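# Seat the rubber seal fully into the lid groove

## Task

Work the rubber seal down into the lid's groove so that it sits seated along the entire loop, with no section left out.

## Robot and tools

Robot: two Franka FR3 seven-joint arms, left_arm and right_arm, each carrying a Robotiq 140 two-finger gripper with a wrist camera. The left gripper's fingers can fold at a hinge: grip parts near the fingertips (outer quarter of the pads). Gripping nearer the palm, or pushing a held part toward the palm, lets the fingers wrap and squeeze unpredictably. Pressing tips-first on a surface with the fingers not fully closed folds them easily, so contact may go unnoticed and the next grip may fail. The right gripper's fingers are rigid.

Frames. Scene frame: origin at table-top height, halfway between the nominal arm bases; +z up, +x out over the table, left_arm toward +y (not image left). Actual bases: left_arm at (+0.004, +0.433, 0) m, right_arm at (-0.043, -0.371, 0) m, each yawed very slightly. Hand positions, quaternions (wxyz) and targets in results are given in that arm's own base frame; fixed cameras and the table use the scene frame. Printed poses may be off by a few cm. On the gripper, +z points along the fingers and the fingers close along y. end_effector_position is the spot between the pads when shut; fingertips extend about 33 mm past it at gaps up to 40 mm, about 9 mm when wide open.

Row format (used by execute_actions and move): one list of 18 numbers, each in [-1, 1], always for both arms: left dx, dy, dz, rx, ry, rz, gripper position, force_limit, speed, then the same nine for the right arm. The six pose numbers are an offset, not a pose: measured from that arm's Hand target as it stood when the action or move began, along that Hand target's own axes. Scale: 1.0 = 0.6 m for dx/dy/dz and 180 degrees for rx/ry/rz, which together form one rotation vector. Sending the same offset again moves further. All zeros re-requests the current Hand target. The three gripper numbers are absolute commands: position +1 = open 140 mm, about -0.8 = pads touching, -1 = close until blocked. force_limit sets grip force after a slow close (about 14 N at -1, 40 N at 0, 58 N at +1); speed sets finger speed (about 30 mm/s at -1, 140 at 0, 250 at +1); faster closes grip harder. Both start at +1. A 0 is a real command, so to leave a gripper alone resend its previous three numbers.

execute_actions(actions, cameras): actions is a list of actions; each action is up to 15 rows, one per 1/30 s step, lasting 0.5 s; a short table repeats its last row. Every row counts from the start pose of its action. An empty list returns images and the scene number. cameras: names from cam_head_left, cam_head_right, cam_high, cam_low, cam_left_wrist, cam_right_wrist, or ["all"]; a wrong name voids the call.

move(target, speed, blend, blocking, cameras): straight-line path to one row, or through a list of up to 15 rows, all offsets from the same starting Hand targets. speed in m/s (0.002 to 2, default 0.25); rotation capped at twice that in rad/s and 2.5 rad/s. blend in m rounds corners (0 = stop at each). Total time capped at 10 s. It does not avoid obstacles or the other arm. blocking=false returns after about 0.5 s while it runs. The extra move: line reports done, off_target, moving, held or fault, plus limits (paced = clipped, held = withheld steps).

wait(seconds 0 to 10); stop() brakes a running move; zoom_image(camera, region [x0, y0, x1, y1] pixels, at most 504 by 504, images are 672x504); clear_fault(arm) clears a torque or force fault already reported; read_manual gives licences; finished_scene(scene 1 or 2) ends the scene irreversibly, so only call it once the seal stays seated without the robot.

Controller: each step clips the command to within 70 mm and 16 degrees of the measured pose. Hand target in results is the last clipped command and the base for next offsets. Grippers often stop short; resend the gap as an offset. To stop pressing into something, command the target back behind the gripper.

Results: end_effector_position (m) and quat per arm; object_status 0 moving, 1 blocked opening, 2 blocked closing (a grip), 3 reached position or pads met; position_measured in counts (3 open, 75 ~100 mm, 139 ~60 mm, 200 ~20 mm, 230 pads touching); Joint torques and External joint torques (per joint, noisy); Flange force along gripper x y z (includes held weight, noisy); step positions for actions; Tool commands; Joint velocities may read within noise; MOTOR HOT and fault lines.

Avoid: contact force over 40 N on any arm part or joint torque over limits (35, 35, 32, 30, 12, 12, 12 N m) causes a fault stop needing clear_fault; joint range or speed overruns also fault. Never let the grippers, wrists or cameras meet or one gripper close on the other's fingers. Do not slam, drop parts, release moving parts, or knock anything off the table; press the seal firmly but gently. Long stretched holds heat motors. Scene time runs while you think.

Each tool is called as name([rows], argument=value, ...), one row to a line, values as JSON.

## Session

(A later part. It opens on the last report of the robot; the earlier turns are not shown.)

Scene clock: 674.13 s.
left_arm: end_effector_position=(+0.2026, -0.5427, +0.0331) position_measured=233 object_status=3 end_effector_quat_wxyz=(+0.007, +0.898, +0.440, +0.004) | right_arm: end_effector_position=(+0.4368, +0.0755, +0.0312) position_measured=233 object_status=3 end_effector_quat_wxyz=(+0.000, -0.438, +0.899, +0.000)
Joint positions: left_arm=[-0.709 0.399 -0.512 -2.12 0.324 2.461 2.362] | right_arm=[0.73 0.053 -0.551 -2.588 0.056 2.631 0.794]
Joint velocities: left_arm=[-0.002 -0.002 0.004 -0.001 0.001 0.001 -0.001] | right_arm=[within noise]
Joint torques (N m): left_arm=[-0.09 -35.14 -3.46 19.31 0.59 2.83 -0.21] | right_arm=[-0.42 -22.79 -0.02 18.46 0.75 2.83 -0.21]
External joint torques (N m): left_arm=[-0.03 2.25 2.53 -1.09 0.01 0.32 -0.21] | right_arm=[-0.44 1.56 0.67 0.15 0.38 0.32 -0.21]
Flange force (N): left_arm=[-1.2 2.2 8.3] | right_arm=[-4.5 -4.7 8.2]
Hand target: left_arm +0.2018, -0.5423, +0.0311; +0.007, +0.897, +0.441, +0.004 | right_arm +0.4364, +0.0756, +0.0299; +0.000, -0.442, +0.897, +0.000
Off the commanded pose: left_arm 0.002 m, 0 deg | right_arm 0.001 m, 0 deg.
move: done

move(target=[0,0,-0.004,0,0,0,-1,-1,0, 0,0,0.0018,0,0,0,-1,-1,0], speed=0.02)

move(target=[0,0,0,0,0,0,-1,-1,0, 0,0,0.0018,0,0,0,-1,-1,0], speed=0.02)

move(target=[0,0,0,0,0,0,-1,-1,0, 0,0,0.0018,0,0,0,-1,-1,0], speed=0.02)

Scene clock: 682.33 s.
left_arm: end_effector_position=(+0.2025, -0.5428, +0.0334) position_measured=233 object_status=3 end_effector_quat_wxyz=(+0.008, +0.898, +0.440, +0.005) | right_arm: end_effector_position=(+0.4368, +0.0756, +0.0301) position_measured=233 object_status=3 end_effector_quat_wxyz=(+0.000, -0.439, +0.899, +0.000)
Joint positions: left_arm=[-0.71 0.399 -0.512 -2.12 0.324 2.461 2.362] | right_arm=[0.73 0.056 -0.55 -2.588 0.06 2.634 0.791]
Joint torques (N m): left_arm=[0.37 -37.67 -4.82 20.18 0.33 2.44 -0.08] | right_arm=[-0.42 -22.9 -0.12 18.33 0.74 2.84 -0.28]
External joint torques (N m): left_arm=[0.43 -0.41 1.14 -0.09 -0.24 -0.04 -0.08] | right_arm=[-0.4 1.54 0.66 0.02 0.37 0.32 -0.28]
Flange force (N): left_arm=[1.4 -0.5 -0.3] | right_arm=[-4.1 -4.5 8.4]
Hand target: left_arm +0.2017, -0.5423, +0.0335; +0.007, +0.897, +0.441, +0.004 | right_arm +0.4364, +0.0756, +0.0289; +0.000, -0.442, +0.897, +0.000
Off the commanded pose: left_arm 0.001 m, 0 deg | right_arm 0.001 m, 0 deg.
move: done

Scene clock: 683.03 s.
left_arm: end_effector_position=(+0.2024, -0.5429, +0.0334) position_measured=233 object_status=3 end_effector_quat_wxyz=(+0.008, +0.898, +0.440, +0.005) | right_arm: end_effector_position=(+0.4368, +0.0756, +0.0290) position_measured=233 object_status=3 end_effector_quat_wxyz=(+0.000, -0.439, +0.899, +0.000)
Joint positions: left_arm=[-0.71 0.399 -0.512 -2.12 0.324 2.461 2.362] | right_arm=[0.73 0.06 -0.549 -2.588 0.064 2.637 0.788]
Joint torques (N m): left_arm=[0.36 -37.71 -4.94 20.18 0.33 2.43 -0.05] | right_arm=[-0.43 -22.89 -0.12 18.32 0.83 2.85 -0.22]
External joint torques (N m): left_arm=[0.42 -0.49 1.02 -0.11 -0.24 -0.06 -0.06] | right_arm=[-0.44 1.62 0.67 0.09 0.47 0.33 -0.22]
Flange force (N): left_arm=[1.6 -0.8 -0.7] | right_arm=[-4.6 -4.9 8.9]
Hand target: left_arm +0.2017, -0.5423, +0.0335; +0.007, +0.897, +0.441, +0.004 | right_arm +0.4364, +0.0756, +0.0278; +0.000, -0.442, +0.897, +0.000
Off the commanded pose: left_arm 0.001 m, 0 deg | right_arm 0.001 m, 0 deg.
move: done

Scene clock: 683.73 s.
left_arm: end_effector_position=(+0.2024, -0.5429, +0.0334) position_measured=233 object_status=3 end_effector_quat_wxyz=(+0.008, +0.898, +0.440, +0.005) | right_arm: end_effector_position=(+0.4368, +0.0757, +0.0279) position_measured=233 object_status=3 end_effector_quat_wxyz=(+0.000, -0.439, +0.899, +0.000)
Joint positions: left_arm=[-0.71 0.399 -0.512 -2.12 0.324 2.461 2.362] | right_arm=[0.73 0.063 -0.549 -2.588 0.068 2.64 0.785]
Joint torques (N m): left_arm=[0.36 -37.71 -4.97 20.15 0.34 2.44 -0.06] | right_arm=[-0.53 -23.05 -0.21 18.25 0.9 2.77 -0.13]
External joint torques (N m): left_arm=[0.34 -0.22 0.95 -0.31 -0.23 -0.07 -0.06] | right_arm=[-0.44 1.56 0.73 0.09 0.53 0.25 -0.13]
Flange force (N): left_arm=[1.5 -0.9 -0.1] | right_arm=[-4.7 -4.6 8.6]
Hand target: left_arm +0.2017, -0.5423, +0.0335; +0.007, +0.897, +0.441, +0.004 | right_arm +0.4364, +0.0756, +0.0267; +0.000, -0.442, +0.897, +0.000
Off the commanded pose: left_arm 0.001 m, 0 deg | right_arm 0.001 m, 0 deg.
move: done

move(target=[0,0,0,0,0,0,-1,-1,0, 0,0,0.0018,0,0,0,-1,-1,0], speed=0.02)

move(target=[0,0,0,0,0,0,-1,-1,0, 0,0,0.0018,0,0,0,-1,-1,0], speed=0.02, cameras=["cam_right_wrist","cam_low"])

Scene clock: 691.40 s.
left_arm: end_effector_position=(+0.2024, -0.5429, +0.0334) position_measured=233 object_status=3 end_effector_quat_wxyz=(+0.008, +0.898, +0.440, +0.005) | right_arm: end_effector_position=(+0.4368, +0.0757, +0.0268) position_measured=233 object_status=3 end_effector_quat_wxyz=(+0.000, -0.439, +0.899, +0.000)
Joint positions: left_arm=[-0.71 0.399 -0.512 -2.12 0.324 2.461 2.362] | right_arm=[0.73 0.067 -0.548 -2.588 0.073 2.643 0.782]
Joint torques (N m): left_arm=[0.37 -37.7 -5.01 20.17 0.34 2.45 -0.07] | right_arm=[-0.57 -23.14 -0.23 18.23 0.71 2.9 -0.28]
External joint torques (N m): left_arm=[0.45 -0.3 0.99 -0.21 -0.24 -0.06 -0.08] | right_arm=[-0.56 1.48 0.67 0.1 0.35 0.39 -0.28]
Flange force (N): left_arm=[1.5 -0.8 -0.3] | right_arm=[-4.0 -4.7 8.5]
Hand target: left_arm +0.2017, -0.5423, +0.0335; +0.007, +0.897, +0.441, +0.004 | right_arm +0.4364, +0.0756, +0.0256; +0.000, -0.442, +0.897, +0.000
Off the commanded pose: left_arm 0.001 m, 0 deg | right_arm 0.001 m, 0 deg.
move: done

Scene clock: 692.10 s.
left_arm: end_effector_position=(+0.2024, -0.5429, +0.0334) position_measured=233 object_status=3 end_effector_quat_wxyz=(+0.008, +0.898, +0.440, +0.005) | right_arm: end_effector_position=(+0.4368, +0.0758, +0.0258) position_measured=233 object_status=3 end_effector_quat_wxyz=(+0.000, -0.439, +0.899, +0.000)
Joint positions: left_arm=[-0.71 0.399 -0.512 -2.12 0.324 2.461 2.362] | right_arm=[0.73 0.07 -0.547 -2.588 0.077 2.646 0.779]
Joint velocities: left_arm=[within noise] | right_arm=[0 0 0 -0.001 0.003 0.002 -0.005]
Joint torques (N m): left_arm=[0.34 -37.72 -4.94 20.15 0.34 2.44 -0.06] | right_arm=[-0.61 -23.19 -0.29 18.16 0.73 2.82 -0.2]
External joint torques (N m): left_arm=[0.3 -0.4 0.95 -0.18 -0.23 -0.06 -0.06] | right_arm=[-0.61 1.48 0.65 0.08 0.37 0.3 -0.2]
Flange force (N): left_arm=[1.4 -0.9 -0.5] | right_arm=[-3.9 -4.6 8.2]
Hand target: left_arm +0.2017, -0.5423, +0.0335; +0.007, +0.897, +0.441, +0.004 | right_arm +0.4364, +0.0756, +0.0245; +0.000, -0.442, +0.897, +0.000
Off the commanded pose: left_arm 0.001 m, 0 deg | right_arm 0.001 m, 0 deg.
move: done
Images, in order (width x height): cam_low 672x504, cam_right_wrist 672x504.

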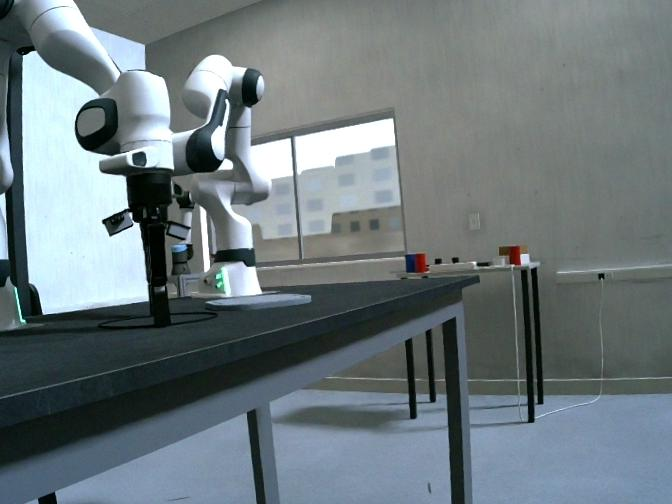

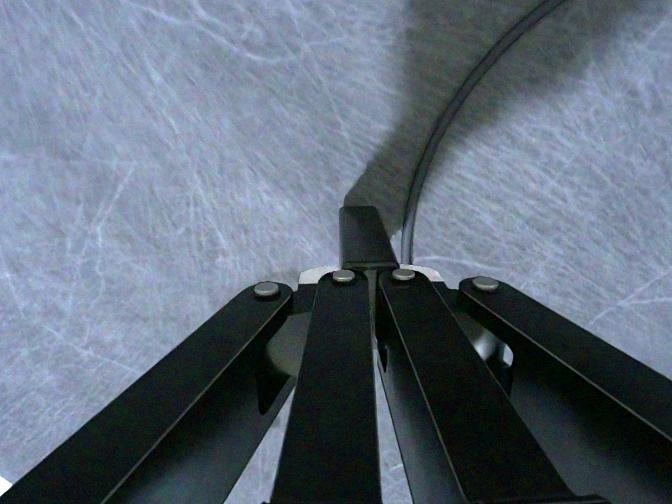

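move(target=[0,0,0,0,0,0,-1,-1,0, 0,0,0.0018,0,0,0,-1,-1,0], speed=0.02)

move(target=[0,0,0,0,0,0,-1,-1,0, 0,0,0.0018,0,0,0,-1,-1,0], speed=0.02)

move(target=[0,0,0,0,0,0,-1,-1,0, 0,0,0.0018,0,0,0,-1,-1,0], speed=0.02)

Scene clock: 699.03 s.
left_arm: end_effector_position=(+0.2024, -0.5429, +0.0334) position_measured=233 object_status=3 end_effector_quat_wxyz=(+0.008, +0.898, +0.440, +0.005) | right_arm: end_effector_position=(+0.4368, +0.0758, +0.0247) position_measured=233 object_status=3 end_effector_quat_wxyz=(+0.000, -0.439, +0.899, +0.000)
Joint positions: left_arm=[-0.71 0.399 -0.512 -2.12 0.324 2.461 2.362] | right_arm=[0.73 0.074 -0.546 -2.588 0.081 2.649 0.776]
Joint velocities: left_arm=[-0.001 0 0 0.001 -0.002 0.003 0] | right_arm=[0 -0.001 0.002 0.001 0.004 0.002 -0.004]
Joint torques (N m): left_arm=[0.34 -37.72 -5 20.2 0.33 2.44 -0.09] | right_arm=[-0.7 -23.19 -0.33 18.12 0.84 2.85 -0.2]
External joint torques (N m): left_arm=[0.3 -0.37 0.89 -0.17 -0.24 -0.06 -0.09] | right_arm=[-0.71 1.59 0.64 0.14 0.48 0.34 -0.2]
Flange force (N): left_arm=[1.3 -0.9 -0.5] | right_arm=[-4.4 -5.2 9.2]
Hand target: left_arm +0.2017, -0.5423, +0.0335; +0.007, +0.897, +0.441, +0.004 | right_arm +0.4364, +0.0756, +0.0235; +0.000, -0.442, +0.897, +0.000
Off the commanded pose: left_arm 0.001 m, 0 deg | right_arm 0.001 m, 0 deg.
move: done

Scene clock: 699.73 s.
left_arm: end_effector_position=(+0.2024, -0.5429, +0.0334) position_measured=233 object_status=3 end_effector_quat_wxyz=(+0.008, +0.898, +0.440, +0.005) | right_arm: end_effector_position=(+0.4368, +0.0759, +0.0237) position_measured=233 object_status=3 end_effector_quat_wxyz=(+0.000, -0.439, +0.899, +0.000)
Joint positions: left_arm=[-0.71 0.399 -0.512 -2.12 0.324 2.461 2.362] | right_arm=[0.73 0.077 -0.546 -2.588 0.085 2.651 0.773]
Joint torques (N m): left_arm=[0.4 -37.71 -4.97 20.16 0.34 2.44 -0.08] | right_arm=[-0.69 -22.98 -0.38 18.09 0.76 2.9 -0.15]
External joint torques (N m): left_arm=[0.49 -0.37 1.03 -0.2 -0.24 -0.06 -0.08] | right_arm=[-0.67 1.81 0.65 0.14 0.4 0.4 -0.15]
Flange force (N): left_arm=[1.7 -0.9 -0.5] | right_arm=[-4.7 -5.2 9.7]
Hand target: left_arm +0.2017, -0.5423, +0.0335; +0.007, +0.897, +0.441, +0.004 | right_arm +0.4364, +0.0756, +0.0224; +0.000, -0.442, +0.897, +0.000
Off the commanded pose: left_arm 0.001 m, 0 deg | right_arm 0.001 m, 0 deg.
move: done

Scene clock: 700.43 s.
left_arm: end_effector_position=(+0.2024, -0.5429, +0.0334) position_measured=233 object_status=3 end_effector_quat_wxyz=(+0.008, +0.898, +0.440, +0.005) | right_arm: end_effector_position=(+0.4368, +0.0758, +0.0237) position_measured=233 object_status=3 end_effector_quat_wxyz=(+0.000, -0.438, +0.899, +0.001)
Joint positions: left_arm=[-0.71 0.399 -0.512 -2.12 0.324 2.461 2.362] | right_arm=[0.73 0.077 -0.546 -2.588 0.089 2.651 0.77]
Joint velocities: left_arm=[within noise] | right_arm=[0 0 -0.001 -0.001 0 0.001 -0.004]
Joint torques (N m): left_arm=[0.35 -37.7 -4.97 20.19 0.34 2.44 -0.07] | right_arm=[-0.29 -21.02 0.14 17.8 0.83 3.31 -0.19]
External joint torques (N m): left_arm=[0.35 -0.46 0.94 -0.09 -0.23 -0.05 -0.07] | right_arm=[-0.33 3.81 1.12 -0.16 0.48 0.8 -0.19]
Flange force (N): left_arm=[1.4 -0.8 -0.6] | right_arm=[-8.4 -7.7 18.0]
Hand target: left_arm +0.2017, -0.5423, +0.0335; +0.007, +0.897, +0.441, +0.004 | right_arm +0.4364, +0.0756, +0.0213; +0.000, -0.442, +0.897, +0.000
Off the commanded pose: left_arm 0.001 m, 0 deg | right_arm 0.002 m, 0 deg.
move: done

move([
  [0,0,-0.02,0,0,0,-1,-1,0, 0,0,-0.025,0,0,0,-1,-1,0],
  [0,0.0288,-0.02,0,0,0,-0.325,-1,0, 0,0.0305,-0.025,0,0,0,-0.325,-1,0],
], speed=[0.03,0.05], cameras=["cam_left_wrist","cam_right_wrist"])

Scene clock: 713.90 s.
left_arm: end_effector_position=(+0.2149, -0.5536, +0.0467) position_measured=170 object_status=0 end_effector_quat_wxyz=(+0.009, +0.896, +0.444, +0.003) | right_arm: end_effector_position=(+0.4215, +0.0857, +0.0358) position_measured=170 object_status=0 end_effector_quat_wxyz=(-0.002, -0.444, +0.896, +0.000)
Joint positions: left_arm=[-0.696 0.408 -0.52 -2.066 0.314 2.418 2.376] | right_arm=[0.746 0.003 -0.545 -2.626 0.003 2.624 0.851]
Joint torques (N m): left_arm=[0.35 -36.97 -4.67 21.44 0.87 2.2 0.3] | right_arm=[0.17 -22.75 0.59 18.37 0.08 2.71 0.26]
External joint torques (N m): left_arm=[0.24 1.16 1.42 0.48 0.26 -0.31 0.29] | right_arm=[0.14 0.24 0.59 -0.04 -0.29 0.2 0.26]
Flange force (N): left_arm=[-2.3 5.8 3.0] | right_arm=[-0.3 1.6 0.0]
Hand target: left_arm +0.2152, -0.5527, +0.0458; +0.007, +0.897, +0.441, +0.004 | right_arm +0.4219, +0.0868, +0.0363; +0.000, -0.442, +0.897, +0.000
Off the commanded pose: left_arm 0.001 m, 0 deg | right_arm 0.001 m, 0 deg.
move: done
Images, in order (width x height): cam_left_wrist 672x504, cam_right_wrist 672x504.

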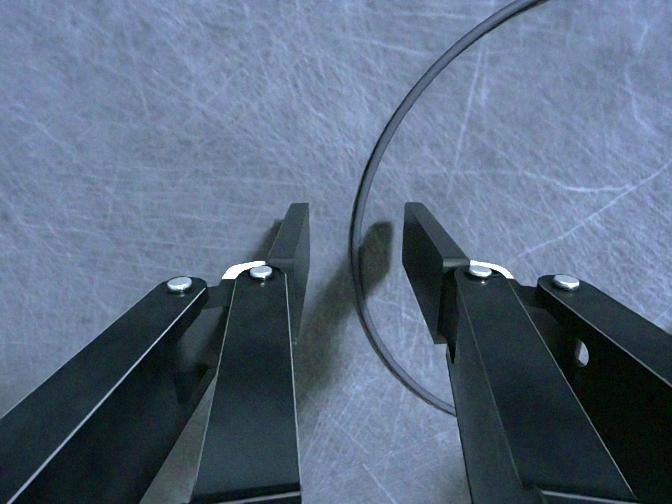

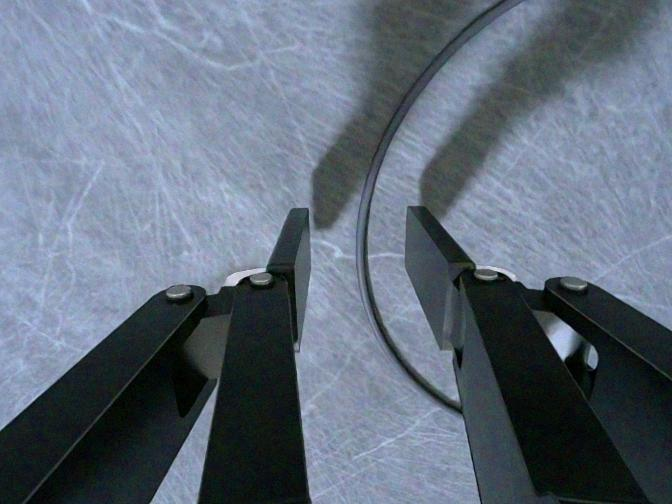

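move(target=[0,0,0.016,0,0,0,-0.325,-1,0, 0,0.004,0.016,0,0,0,-0.325,-1,0], speed=0.03)

Scene clock: 720.87 s.
left_arm: end_effector_position=(+0.2151, -0.5516, +0.0366) position_measured=170 object_status=3 end_effector_quat_wxyz=(+0.006, +0.898, +0.441, +0.004) | right_arm: end_effector_position=(+0.4202, +0.0878, +0.0278) position_measured=170 object_status=3 end_effector_quat_wxyz=(-0.001, -0.438, +0.899, +0.000)
Joint positions: left_arm=[-0.704 0.427 -0.51 -2.066 0.328 2.428 2.376] | right_arm=[0.75 0.025 -0.539 -2.633 0.027 2.653 0.85]
Joint velocities: left_arm=[-0.001 -0.001 0 -0.001 0.001 0.003 0.001] | right_arm=[0 0 0 0.001 0.002 0.004 -0.003]
Joint torques (N m): left_arm=[-0.02 -37.61 -4.38 20.82 0.87 2.62 -0.16] | right_arm=[-0.06 -21.87 0.32 18.19 0.8 2.68 -0.21]
External joint torques (N m): left_arm=[-0.07 0.92 1.91 0.19 0.28 0.14 -0.16] | right_arm=[-0.06 1.46 0.64 0.29 0.44 0.18 -0.21]
Flange force (N): left_arm=[-2.2 3.7 4.6] | right_arm=[-5.3 -4.4 7.9]
Hand target: left_arm +0.2154, -0.5528, +0.0362; +0.007, +0.897, +0.441, +0.004 | right_arm +0.4200, +0.0882, +0.0267; +0.000, -0.442, +0.897, +0.000
Off the commanded pose: left_arm 0.001 m, 0 deg | right_arm 0.001 m, 0 deg.
move: done

move(target=[0,0,0.003,0,0,0,-0.325,-1,0, 0,0,0.0042,0,0,0,-0.325,-1,0], speed=0.02, cameras=["cam_left_wrist","cam_right_wrist"])

Scene clock: 726.37 s.
left_arm: end_effector_position=(+0.2153, -0.5518, +0.0350) position_measured=170 object_status=3 end_effector_quat_wxyz=(+0.006, +0.898, +0.441, +0.004) | right_arm: end_effector_position=(+0.4203, +0.0880, +0.0253) position_measured=170 object_status=3 end_effector_quat_wxyz=(-0.001, -0.438, +0.899, +0.000)
Joint positions: left_arm=[-0.709 0.43 -0.504 -2.066 0.328 2.432 2.376] | right_arm=[0.75 0.033 -0.537 -2.633 0.036 2.66 0.845]
Joint velocities: left_arm=[-0.004 0.001 0.002 0.002 -0.001 0.001 0.002] | right_arm=[0 0 0 -0.001 0.003 0.004 -0.004]
Joint torques (N m): left_arm=[-0.08 -37.59 -4.75 20.79 0.75 2.72 -0.16] | right_arm=[-0.32 -22.1 -0.26 17.97 0.73 2.75 -0.07]
External joint torques (N m): left_arm=[-0.12 1.15 1.55 0.11 0.16 0.22 -0.17] | right_arm=[-0.35 1.4 0.13 0.13 0.38 0.24 -0.07]
Flange force (N): left_arm=[-2.3 3.5 4.7] | right_arm=[-3.8 -3.9 7.1]
Hand target: left_arm +0.2154, -0.5529, +0.0344; +0.007, +0.897, +0.441, +0.004 | right_arm +0.4200, +0.0882, +0.0242; +0.000, -0.442, +0.897, +0.000
Off the commanded pose: left_arm 0.001 m, 0 deg | right_arm 0.001 m, 0 deg.
move: done
Images, in order (width x height): cam_left_wrist 672x504, cam_right_wrist 672x504.

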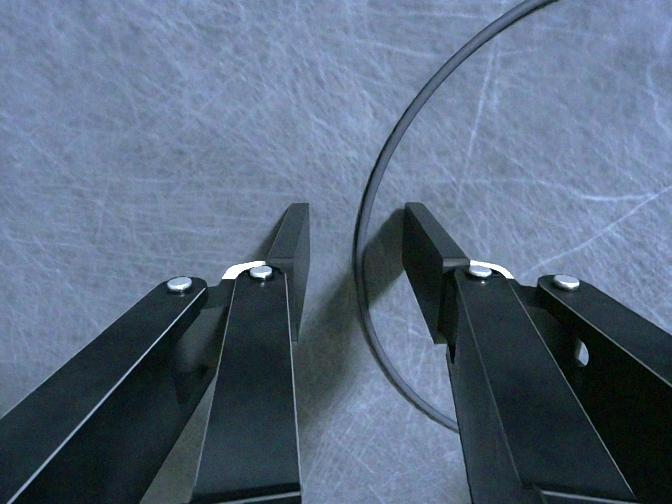

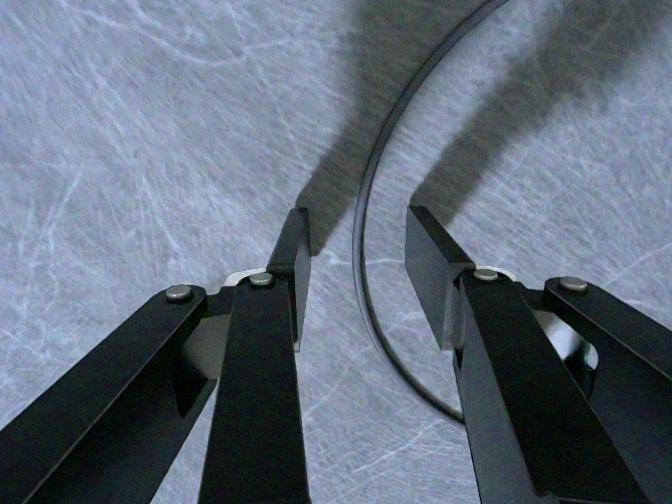

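move(target=[0,0,0,0,0,0,-1,-1,-1, 0,0,0,0,0,0,-1,-1,-1], speed=0.02, cameras=["cam_left_wrist","cam_right_wrist"])

Scene clock: 731.53 s.
left_arm: end_effector_position=(+0.2155, -0.5518, +0.0348) position_measured=225 object_status=0 end_effector_quat_wxyz=(+0.006, +0.898, +0.440, +0.004) | right_arm: end_effector_position=(+0.4205, +0.0880, +0.0254) position_measured=225 object_status=0 end_effector_quat_wxyz=(+0.000, -0.439, +0.899, +0.000)
Joint positions: left_arm=[-0.711 0.43 -0.502 -2.066 0.328 2.433 2.376] | right_arm=[0.75 0.033 -0.537 -2.633 0.037 2.661 0.843]
Joint torques (N m): left_arm=[-0.11 -37.81 -4.49 20.68 0.56 2.67 -0.11] | right_arm=[-0.27 -22.08 0.24 17.99 0.79 2.77 -0.15]
External joint torques (N m): left_arm=[-0.39 0.83 1.56 0.04 -0.03 0.18 -0.11] | right_arm=[-0.29 1.43 0.64 0.19 0.43 0.27 -0.15]
Flange force (N): left_arm=[-2.0 2.6 3.9] | right_arm=[-4.7 -4.1 8.0]
Hand target: left_arm +0.2154, -0.5529, +0.0344; +0.007, +0.897, +0.441, +0.004 | right_arm +0.4200, +0.0882, +0.0242; +0.000, -0.442, +0.897, +0.000
Off the commanded pose: left_arm 0.001 m, 0 deg | right_arm 0.001 m, 0 deg.
move: done
Images, in order (width x height): cam_left_wrist 672x504, cam_right_wrist 672x504.

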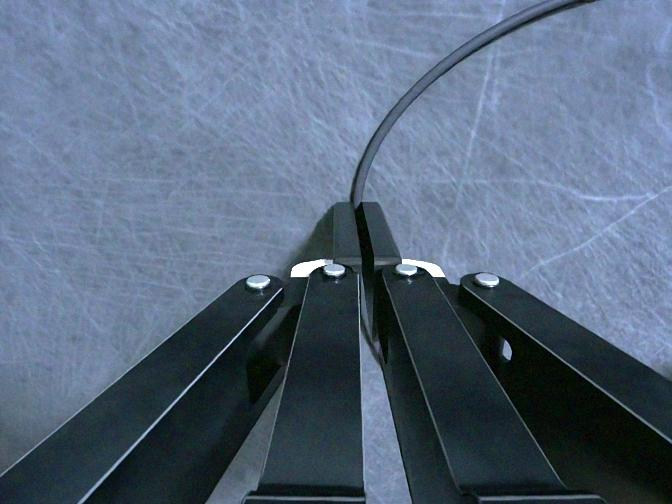

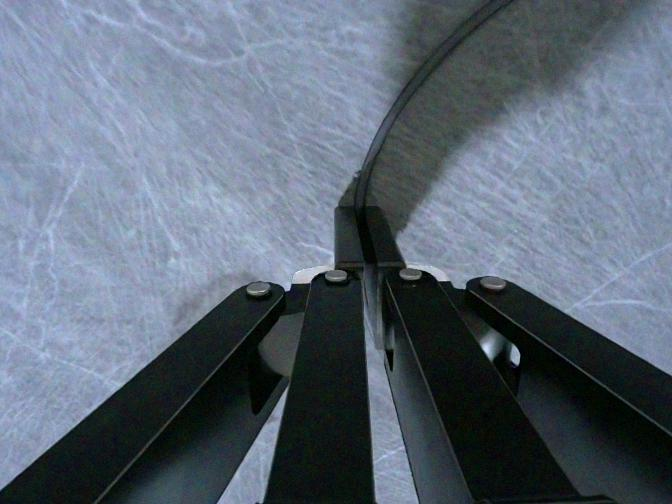

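move(target=[0,0,-0.1333,0,0,0,-1,-1,-1, 0,0,-0.1333,0,0,0,-1,-1,-1], speed=0.04, cameras=["cam_left_wrist","cam_right_wrist","cam_low"])

Scene clock: 741.53 s.
left_arm: end_effector_position=(+0.2144, -0.5526, +0.1137) position_measured=225 object_status=2 end_effector_quat_wxyz=(+0.008, +0.896, +0.443, +0.005) | right_arm: end_effector_position=(+0.4204, +0.0887, +0.1033) position_measured=225 object_status=2 end_effector_quat_wxyz=(+0.001, -0.445, +0.895, +0.000)
Joint positions: left_arm=[-0.64 0.289 -0.591 -2.04 0.226 2.284 2.436] | right_arm=[0.705 -0.193 -0.508 -2.597 -0.141 2.424 0.959]
Joint velocities: left_arm=[0 0.001 -0.002 0 0.001 -0.003 0.004] | right_arm=[-0.002 -0.001 0 -0.002 0 -0.004 0.008]
Joint torques (N m): left_arm=[0.83 -34.9 -3.64 22.83 0.4 2.21 0.32] | right_arm=[-1.11 -19.38 3.12 21.41 0.25 2.38 0.19]
External joint torques (N m): left_arm=[0.93 0.08 1.4 0.28 -0.29 -0.29 0.32] | right_arm=[-1.07 0.33 0.88 0.43 -0.26 -0.12 0.19]
Flange force (N): left_arm=[1.7 2.0 -1.0] | right_arm=[-0.3 0.2 -1.3]
Hand target: left_arm +0.2143, -0.5521, +0.1143; +0.007, +0.897, +0.441, +0.004 | right_arm +0.4201, +0.0883, +0.1042; +0.000, -0.442, +0.897, +0.000
Off the commanded pose: left_arm 0.001 m, 0 deg | right_arm 0.001 m, 0 deg.
move: done
Images, in order (width x height): cam_low 672x504, cam_left_wrist 672x504, cam_right_wrist 672x504.

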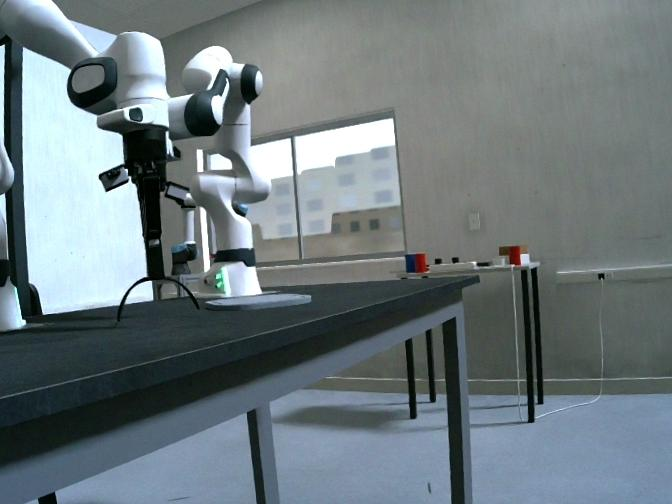

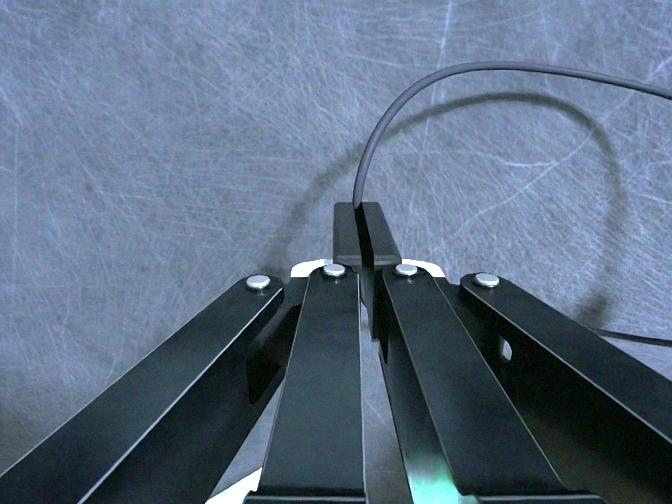

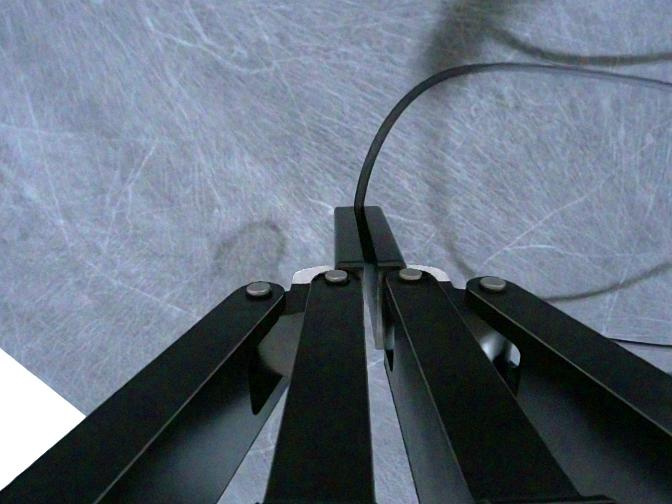

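move([
  [0,0,-0.075,0,0,0,-1,-1,-1, 0,0,-0.075,0,0,0,-1,-1,-1],
  [0.2068,-0.1354,-0.075,0,0,0,-1,-1,-1, -0.2062,0.1363,-0.075,0,0,0,-1,-1,-1],
], speed=0.06, blend=[0.01,0], cameras=["cam_head_left","cam_head_right","cam_high"])

Scene clock: 762.80 s.
left_arm: end_effector_position=(+0.2253, -0.4033, +0.1580) position_measured=225 object_status=2 end_effector_quat_wxyz=(+0.006, +0.896, +0.444, +0.005) | right_arm: end_effector_position=(+0.4320, +0.2360, +0.1500) position_measured=225 object_status=2 end_effector_quat_wxyz=(+0.002, -0.446, +0.895, +0.000)
Joint positions: left_arm=[-0.54 -0.213 -0.52 -2.452 -0.127 2.274 2.824] | right_arm=[0.804 -0.083 -0.302 -2.356 -0.034 2.281 1.172]
Joint velocities: left_arm=[0.001 -0.001 0 0 0.001 -0.001 0.005] | right_arm=[within noise]
Joint torques (N m): left_arm=[-0.06 -21.07 4.94 22.49 0.38 2.71 0.16] | right_arm=[-0.4 -25.15 1.24 23.41 1.04 2.4 0.24]
External joint torques (N m): left_arm=[-0.02 -0.75 2.22 -0.14 -0.34 0.2 0.16] | right_arm=[-0.41 1.61 0.57 0.6 0.44 -0.1 0.24]
Flange force (N): left_arm=[4.7 -3.7 -2.0] | right_arm=[-6.7 -2.1 1.7]
Hand target: left_arm +0.2251, -0.4038, +0.1581; +0.007, +0.897, +0.441, +0.004 | right_arm +0.4307, +0.2362, +0.1491; +0.000, -0.442, +0.897, +0.000
Off the commanded pose: left_arm 0.001 m, 0 deg | right_arm 0.002 m, 1 deg.
move: done
Images, in order (width x height): cam_head_left 672x504, cam_head_right 672x504, cam_high 672x504.

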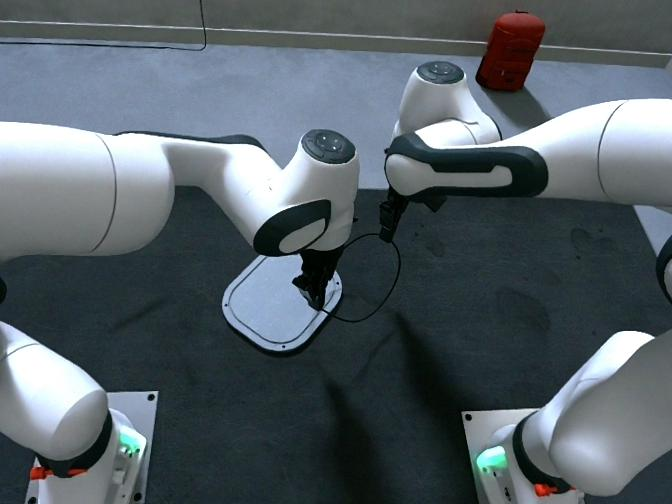

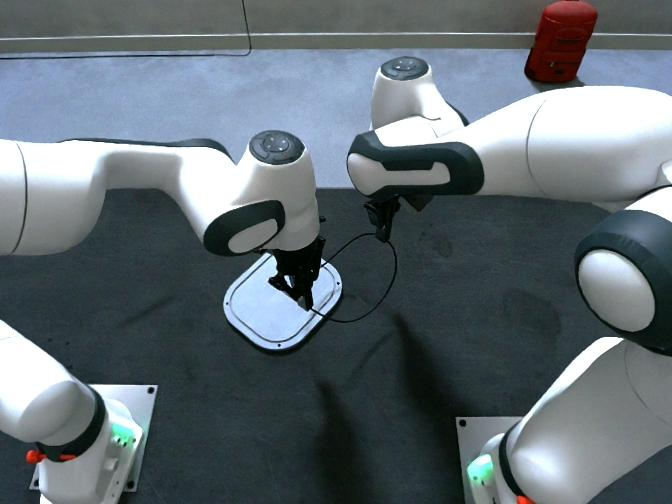

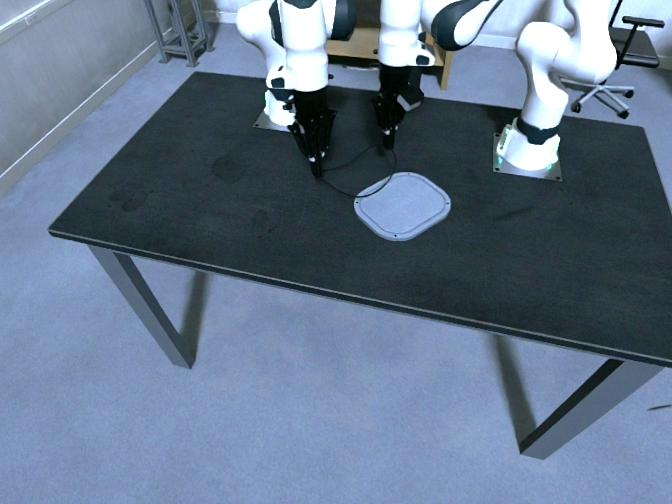

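wait(seconds=0.1, cameras=["cam_left_wrist","cam_right_wrist"])

Scene clock: 771.10 s.
left_arm: end_effector_position=(+0.2253, -0.4033, +0.1580) position_measured=225 object_status=2 end_effector_quat_wxyz=(+0.006, +0.897, +0.443, +0.005) | right_arm: end_effector_position=(+0.4320, +0.2360, +0.1500) position_measured=225 object_status=2 end_effector_quat_wxyz=(+0.002, -0.445, +0.895, +0.000)
Joint positions: left_arm=[-0.54 -0.213 -0.52 -2.452 -0.127 2.274 2.825] | right_arm=[0.804 -0.083 -0.302 -2.356 -0.034 2.281 1.173]
Joint torques (N m): left_arm=[-0.1 -21.11 4.95 22.47 0.38 2.72 0.3] | right_arm=[-0.42 -25.12 1.2 23.38 1.03 2.39 0.24]
External joint torques (N m): left_arm=[-0.15 -0.74 2.13 -0.27 -0.34 0.18 0.3] | right_arm=[-0.4 1.53 0.56 0.66 0.43 -0.09 0.24]
Flange force (N): left_arm=[5.0 -4.2 -2.0] | right_arm=[-6.6 -2.1 1.6]
Hand target: left_arm +0.2251, -0.4038, +0.1581; +0.007, +0.897, +0.441, +0.004 | right_arm +0.4307, +0.2362, +0.1491; +0.000, -0.442, +0.897, +0.000
Tool commands: left_gripper/position=-1.0 left_gripper/force_limit=-1.0 left_gripper/speed=-1.0 right_gripper/position=-1.0 right_gripper/force_limit=-1.0 right_gripper/speed=-1.0
Off the commanded pose: left_arm 0.001 m, 0 deg | right_arm 0.002 m, 1 deg.
wait: 0.10 s; at rest from the start
Images, in order (width x height): cam_left_wrist 672x504, cam_right_wrist 672x504.

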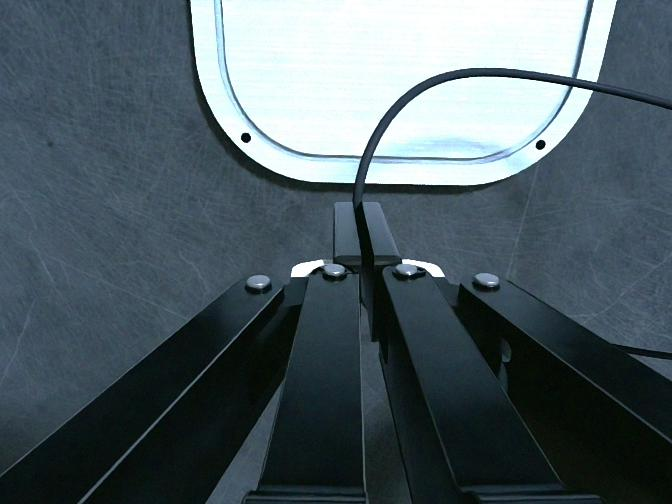

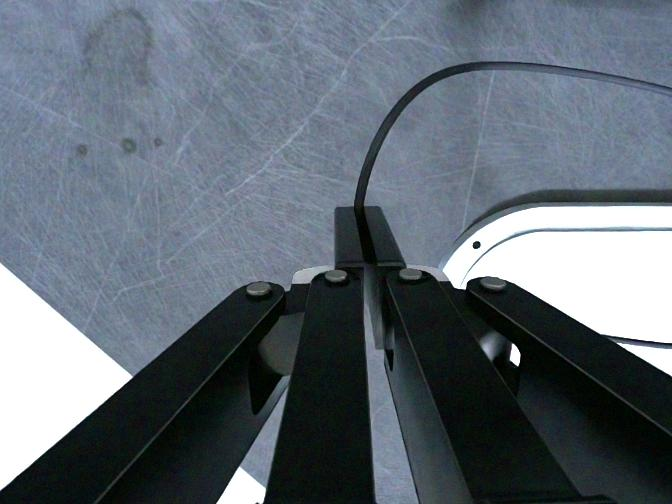

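move(target=[0.1908,-0.133,0,0,0,-0.0667,-1,-1,-1, -0.2035,0.1317,0,0,0,0,-1,-1,-1], speed=0.06, cameras=["cam_head_left","cam_left_wrist","cam_right_wrist"])

Scene clock: 804.70 s.
left_arm: end_effector_position=(+0.2328, -0.2660, +0.1574) position_measured=225 object_status=2 end_effector_quat_wxyz=(+0.010, +0.844, +0.536, +0.003) | right_arm: end_effector_position=(+0.4438, +0.3814, +0.1503) position_measured=225 object_status=2 end_effector_quat_wxyz=(+0.002, -0.446, +0.895, +0.000)
Joint positions: left_arm=[-0.551 -0.572 -0.314 -2.778 -0.212 2.238 2.893] | right_arm=[0.912 0.183 -0.209 -2.026 0.046 2.209 1.324]
Joint velocities: left_arm=[within noise] | right_arm=[0 0 0 0.001 0.001 0 0.005]
Joint torques (N m): left_arm=[-0.04 -11.56 5.47 22.55 1.02 2.24 0.3] | right_arm=[0.06 -35.23 -1.21 24.05 1.09 2.4 0.21]
External joint torques (N m): left_arm=[-0.05 -1.05 2.31 -0.31 0.26 -0.32 0.29] | right_arm=[-0.02 1.76 -0.23 0.64 0.44 -0.08 0.21]
Flange force (N): left_arm=[6.5 -4.3 -4.0] | right_arm=[-7.6 -1.6 1.5]
Hand target: left_arm +0.2318, -0.2644, +0.1569; +0.008, +0.846, +0.533, +0.003 | right_arm +0.4425, +0.3812, +0.1490; +0.000, -0.442, +0.897, +0.000
Off the commanded pose: left_arm 0.002 m, 0 deg | right_arm 0.002 m, 1 deg.
move: done
Images, in order (width x height): cam_head_left 672x504, cam_left_wrist 672x504, cam_right_wrist 672x504.

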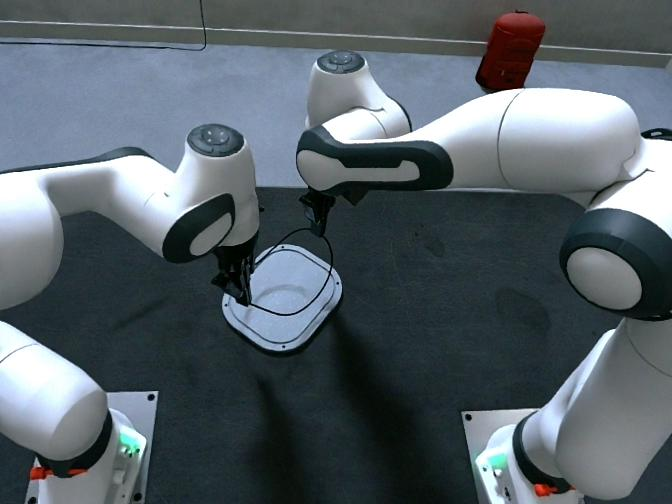

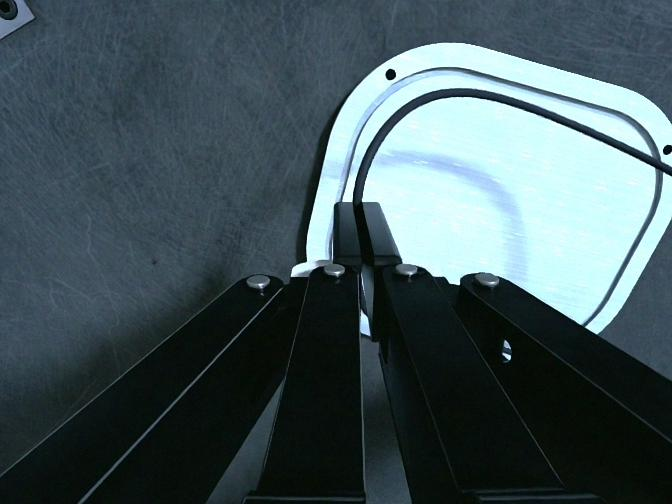

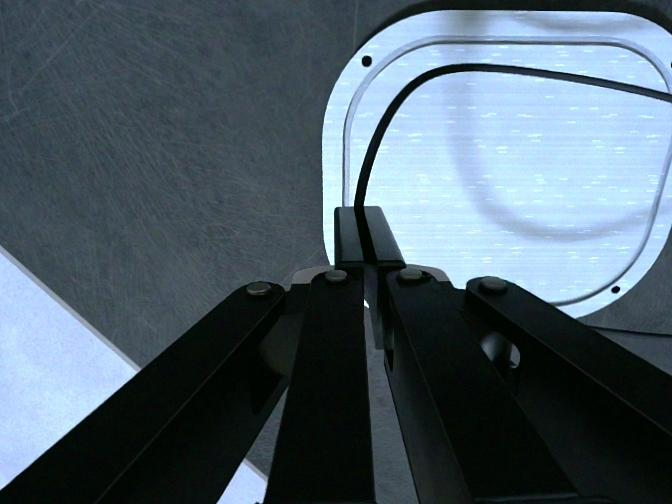

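zoom_image(camera="cam_left_wrist", region=[300, 100, 480, 240])

zoom_image(camera="cam_right_wrist", region=[310, 100, 490, 240])

Scaled by 2.800 from the camera's 672x504 image, which has a finer 960x720 frame.

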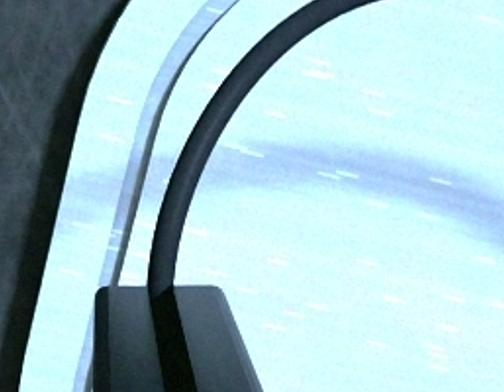

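Scaled by 2.800 from the camera's 672x504 image, which has a finer 960x720 frame.

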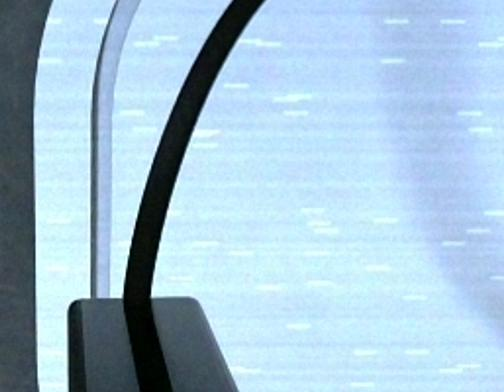

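move(target=[0,-0.007,0.14,0,0,0,-1,-1,-1, 0,-0.003,0.14,0,0,0,-1,-1,-1], speed=0.05, cameras=["cam_left_wrist","cam_right_wrist"])

zoom_image(camera="cam_left_wrist", region=[280, 60, 480, 240])

zoom_image(camera="cam_right_wrist", region=[280, 60, 480, 240])

Scene clock: 834.53 s.
left_arm: end_effector_position=(+0.2291, -0.2635, +0.0737) position_measured=225 object_status=2 end_effector_quat_wxyz=(+0.007, +0.848, +0.529, +0.004) | right_arm: end_effector_position=(+0.4438, +0.3797, +0.0662) position_measured=225 object_status=2 end_effector_quat_wxyz=(-0.001, -0.439, +0.899, -0.001)
Joint positions: left_arm=[-0.543 -0.371 -0.362 -2.878 -0.218 2.534 2.891] | right_arm=[0.897 0.313 -0.194 -2.082 0.085 2.386 1.312]
Joint velocities: left_arm=[-0.001 0 -0.001 0 0 0.004 0] | right_arm=[-0.002 0 0.001 -0.001 0.001 0.003 -0.001]
Joint torques (N m): left_arm=[0.78 -13.31 3.54 19.63 0.49 2.76 -0.27] | right_arm=[-1.08 -38.15 -1.32 21.93 0.89 2.64 -0.17]
External joint torques (N m): left_arm=[0.79 0.54 1.31 0.12 -0.06 0.21 -0.27] | right_arm=[-0.99 1.21 0.43 0.39 0.34 0.19 -0.17]
Flange force (N): left_arm=[1.5 3.4 2.1] | right_arm=[-4.6 -2.4 2.9]
Hand target: left_arm +0.2292, -0.2634, +0.0728; +0.008, +0.846, +0.533, +0.003 | right_arm +0.4439, +0.3800, +0.0650; +0.000, -0.442, +0.897, +0.000
Off the commanded pose: left_arm 0.001 m, 0 deg | right_arm 0.001 m, 0 deg.
move: done
Images, in order (width x height): cam_left_wrist 672x504, cam_right_wrist 672x504.

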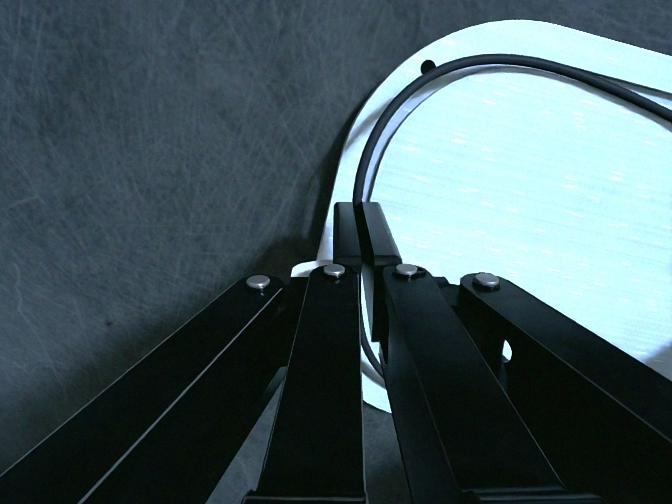

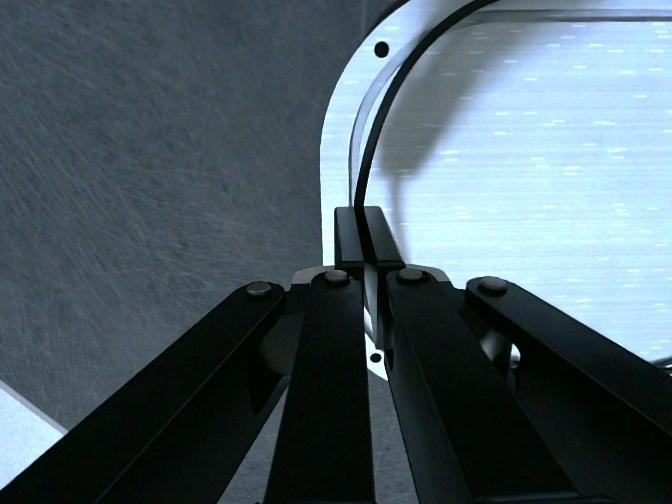

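Scaled by 2.520 from the camera's 672x504 image, which has a finer 960x720 frame.

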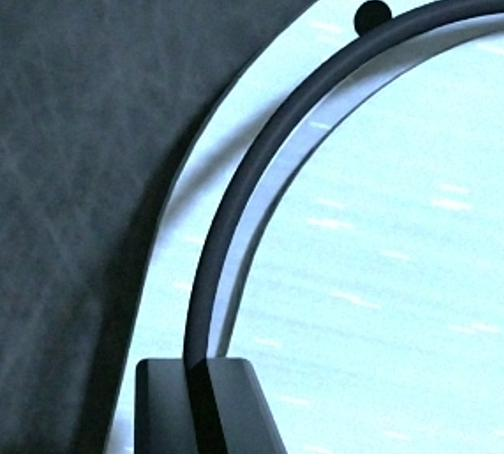

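Scaled by 2.520 from the camera's 672x504 image, which has a finer 960x720 frame.

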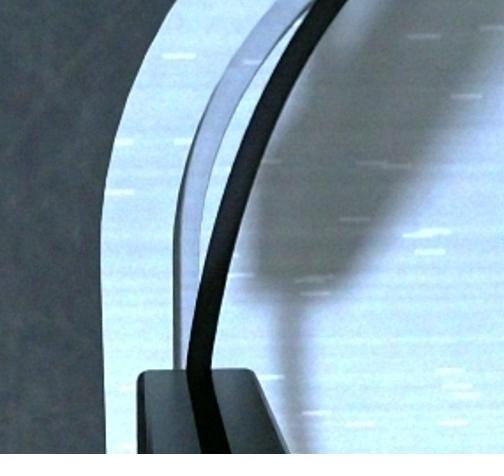

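move(target=[0,0.0035,0.024,0,0,0,-1,-1,-1, 0,0,0.024,0,0,0,-1,-1,-1], speed=0.04, cameras=["cam_left_wrist","cam_right_wrist"])

zoom_image(camera="cam_left_wrist", region=[280, 60, 480, 240])

zoom_image(camera="cam_right_wrist", region=[280, 60, 480, 240])

Scene clock: 853.20 s.
left_arm: end_effector_position=(+0.2310, -0.2648, +0.0593) position_measured=225 object_status=2 end_effector_quat_wxyz=(+0.007, +0.847, +0.531, +0.003) | right_arm: end_effector_position=(+0.4439, +0.3799, +0.0521) position_measured=225 object_status=2 end_effector_quat_wxyz=(-0.001, -0.439, +0.899, -0.001)
Joint positions: left_arm=[-0.525 -0.316 -0.38 -2.881 -0.215 2.591 2.888] | right_arm=[0.889 0.339 -0.185 -2.086 0.091 2.416 1.308]
Joint velocities: left_arm=[0.002 0.002 -0.002 -0.001 0 0.004 0] | right_arm=[within noise]
Joint torques (N m): left_arm=[0.97 -14.24 3.12 18.86 0.55 2.66 -0.25] | right_arm=[-0.97 -38.51 -0.97 21.54 0.88 2.69 -0.14]
External joint torques (N m): left_arm=[0.91 0.65 1.04 0.15 0.04 0.11 -0.25] | right_arm=[-1.03 1.31 0.68 0.31 0.35 0.22 -0.14]
Flange force (N): left_arm=[1.0 4.2 2.6] | right_arm=[-4.4 -2.3 3.4]
Hand target: left_arm +0.2313, -0.2645, +0.0585; +0.008, +0.846, +0.533, +0.003 | right_arm +0.4439, +0.3800, +0.0506; +0.000, -0.442, +0.897, +0.000
Off the commanded pose: left_arm 0.001 m, 0 deg | right_arm 0.001 m, 0 deg.
move: done
Images, in order (width x height): cam_left_wrist 672x504, cam_right_wrist 672x504.

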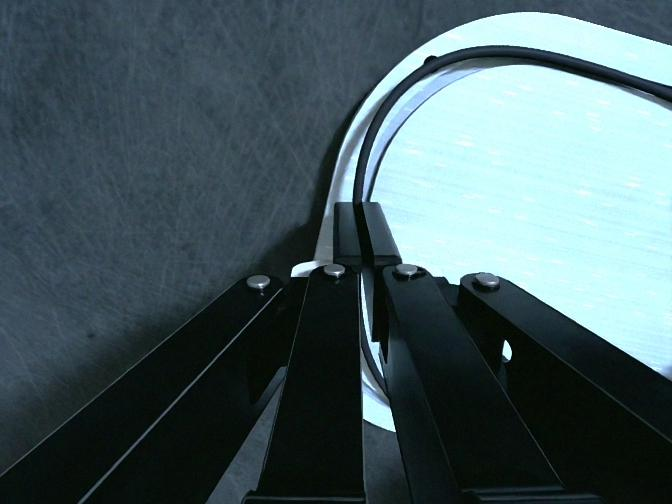

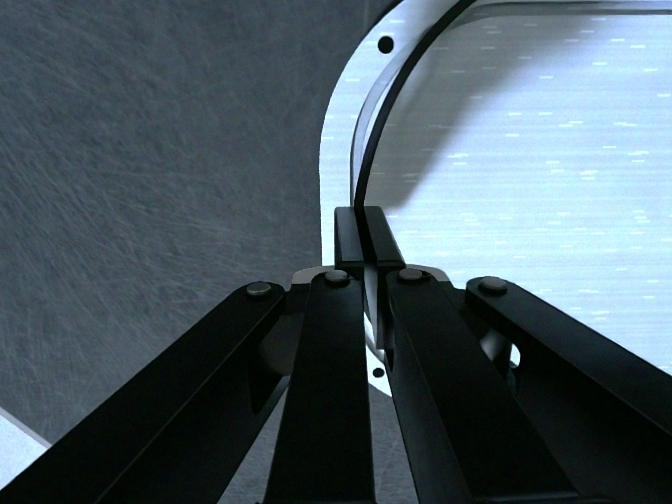

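Scaled by 2.520 from the camera's 672x504 image, which has a finer 960x720 frame.

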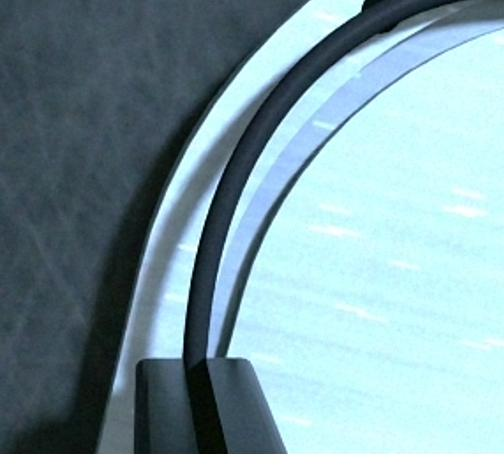

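Scaled by 2.520 from the camera's 672x504 image, which has a finer 960x720 frame.

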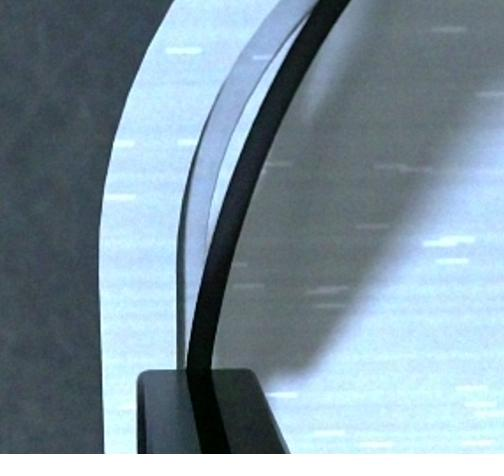

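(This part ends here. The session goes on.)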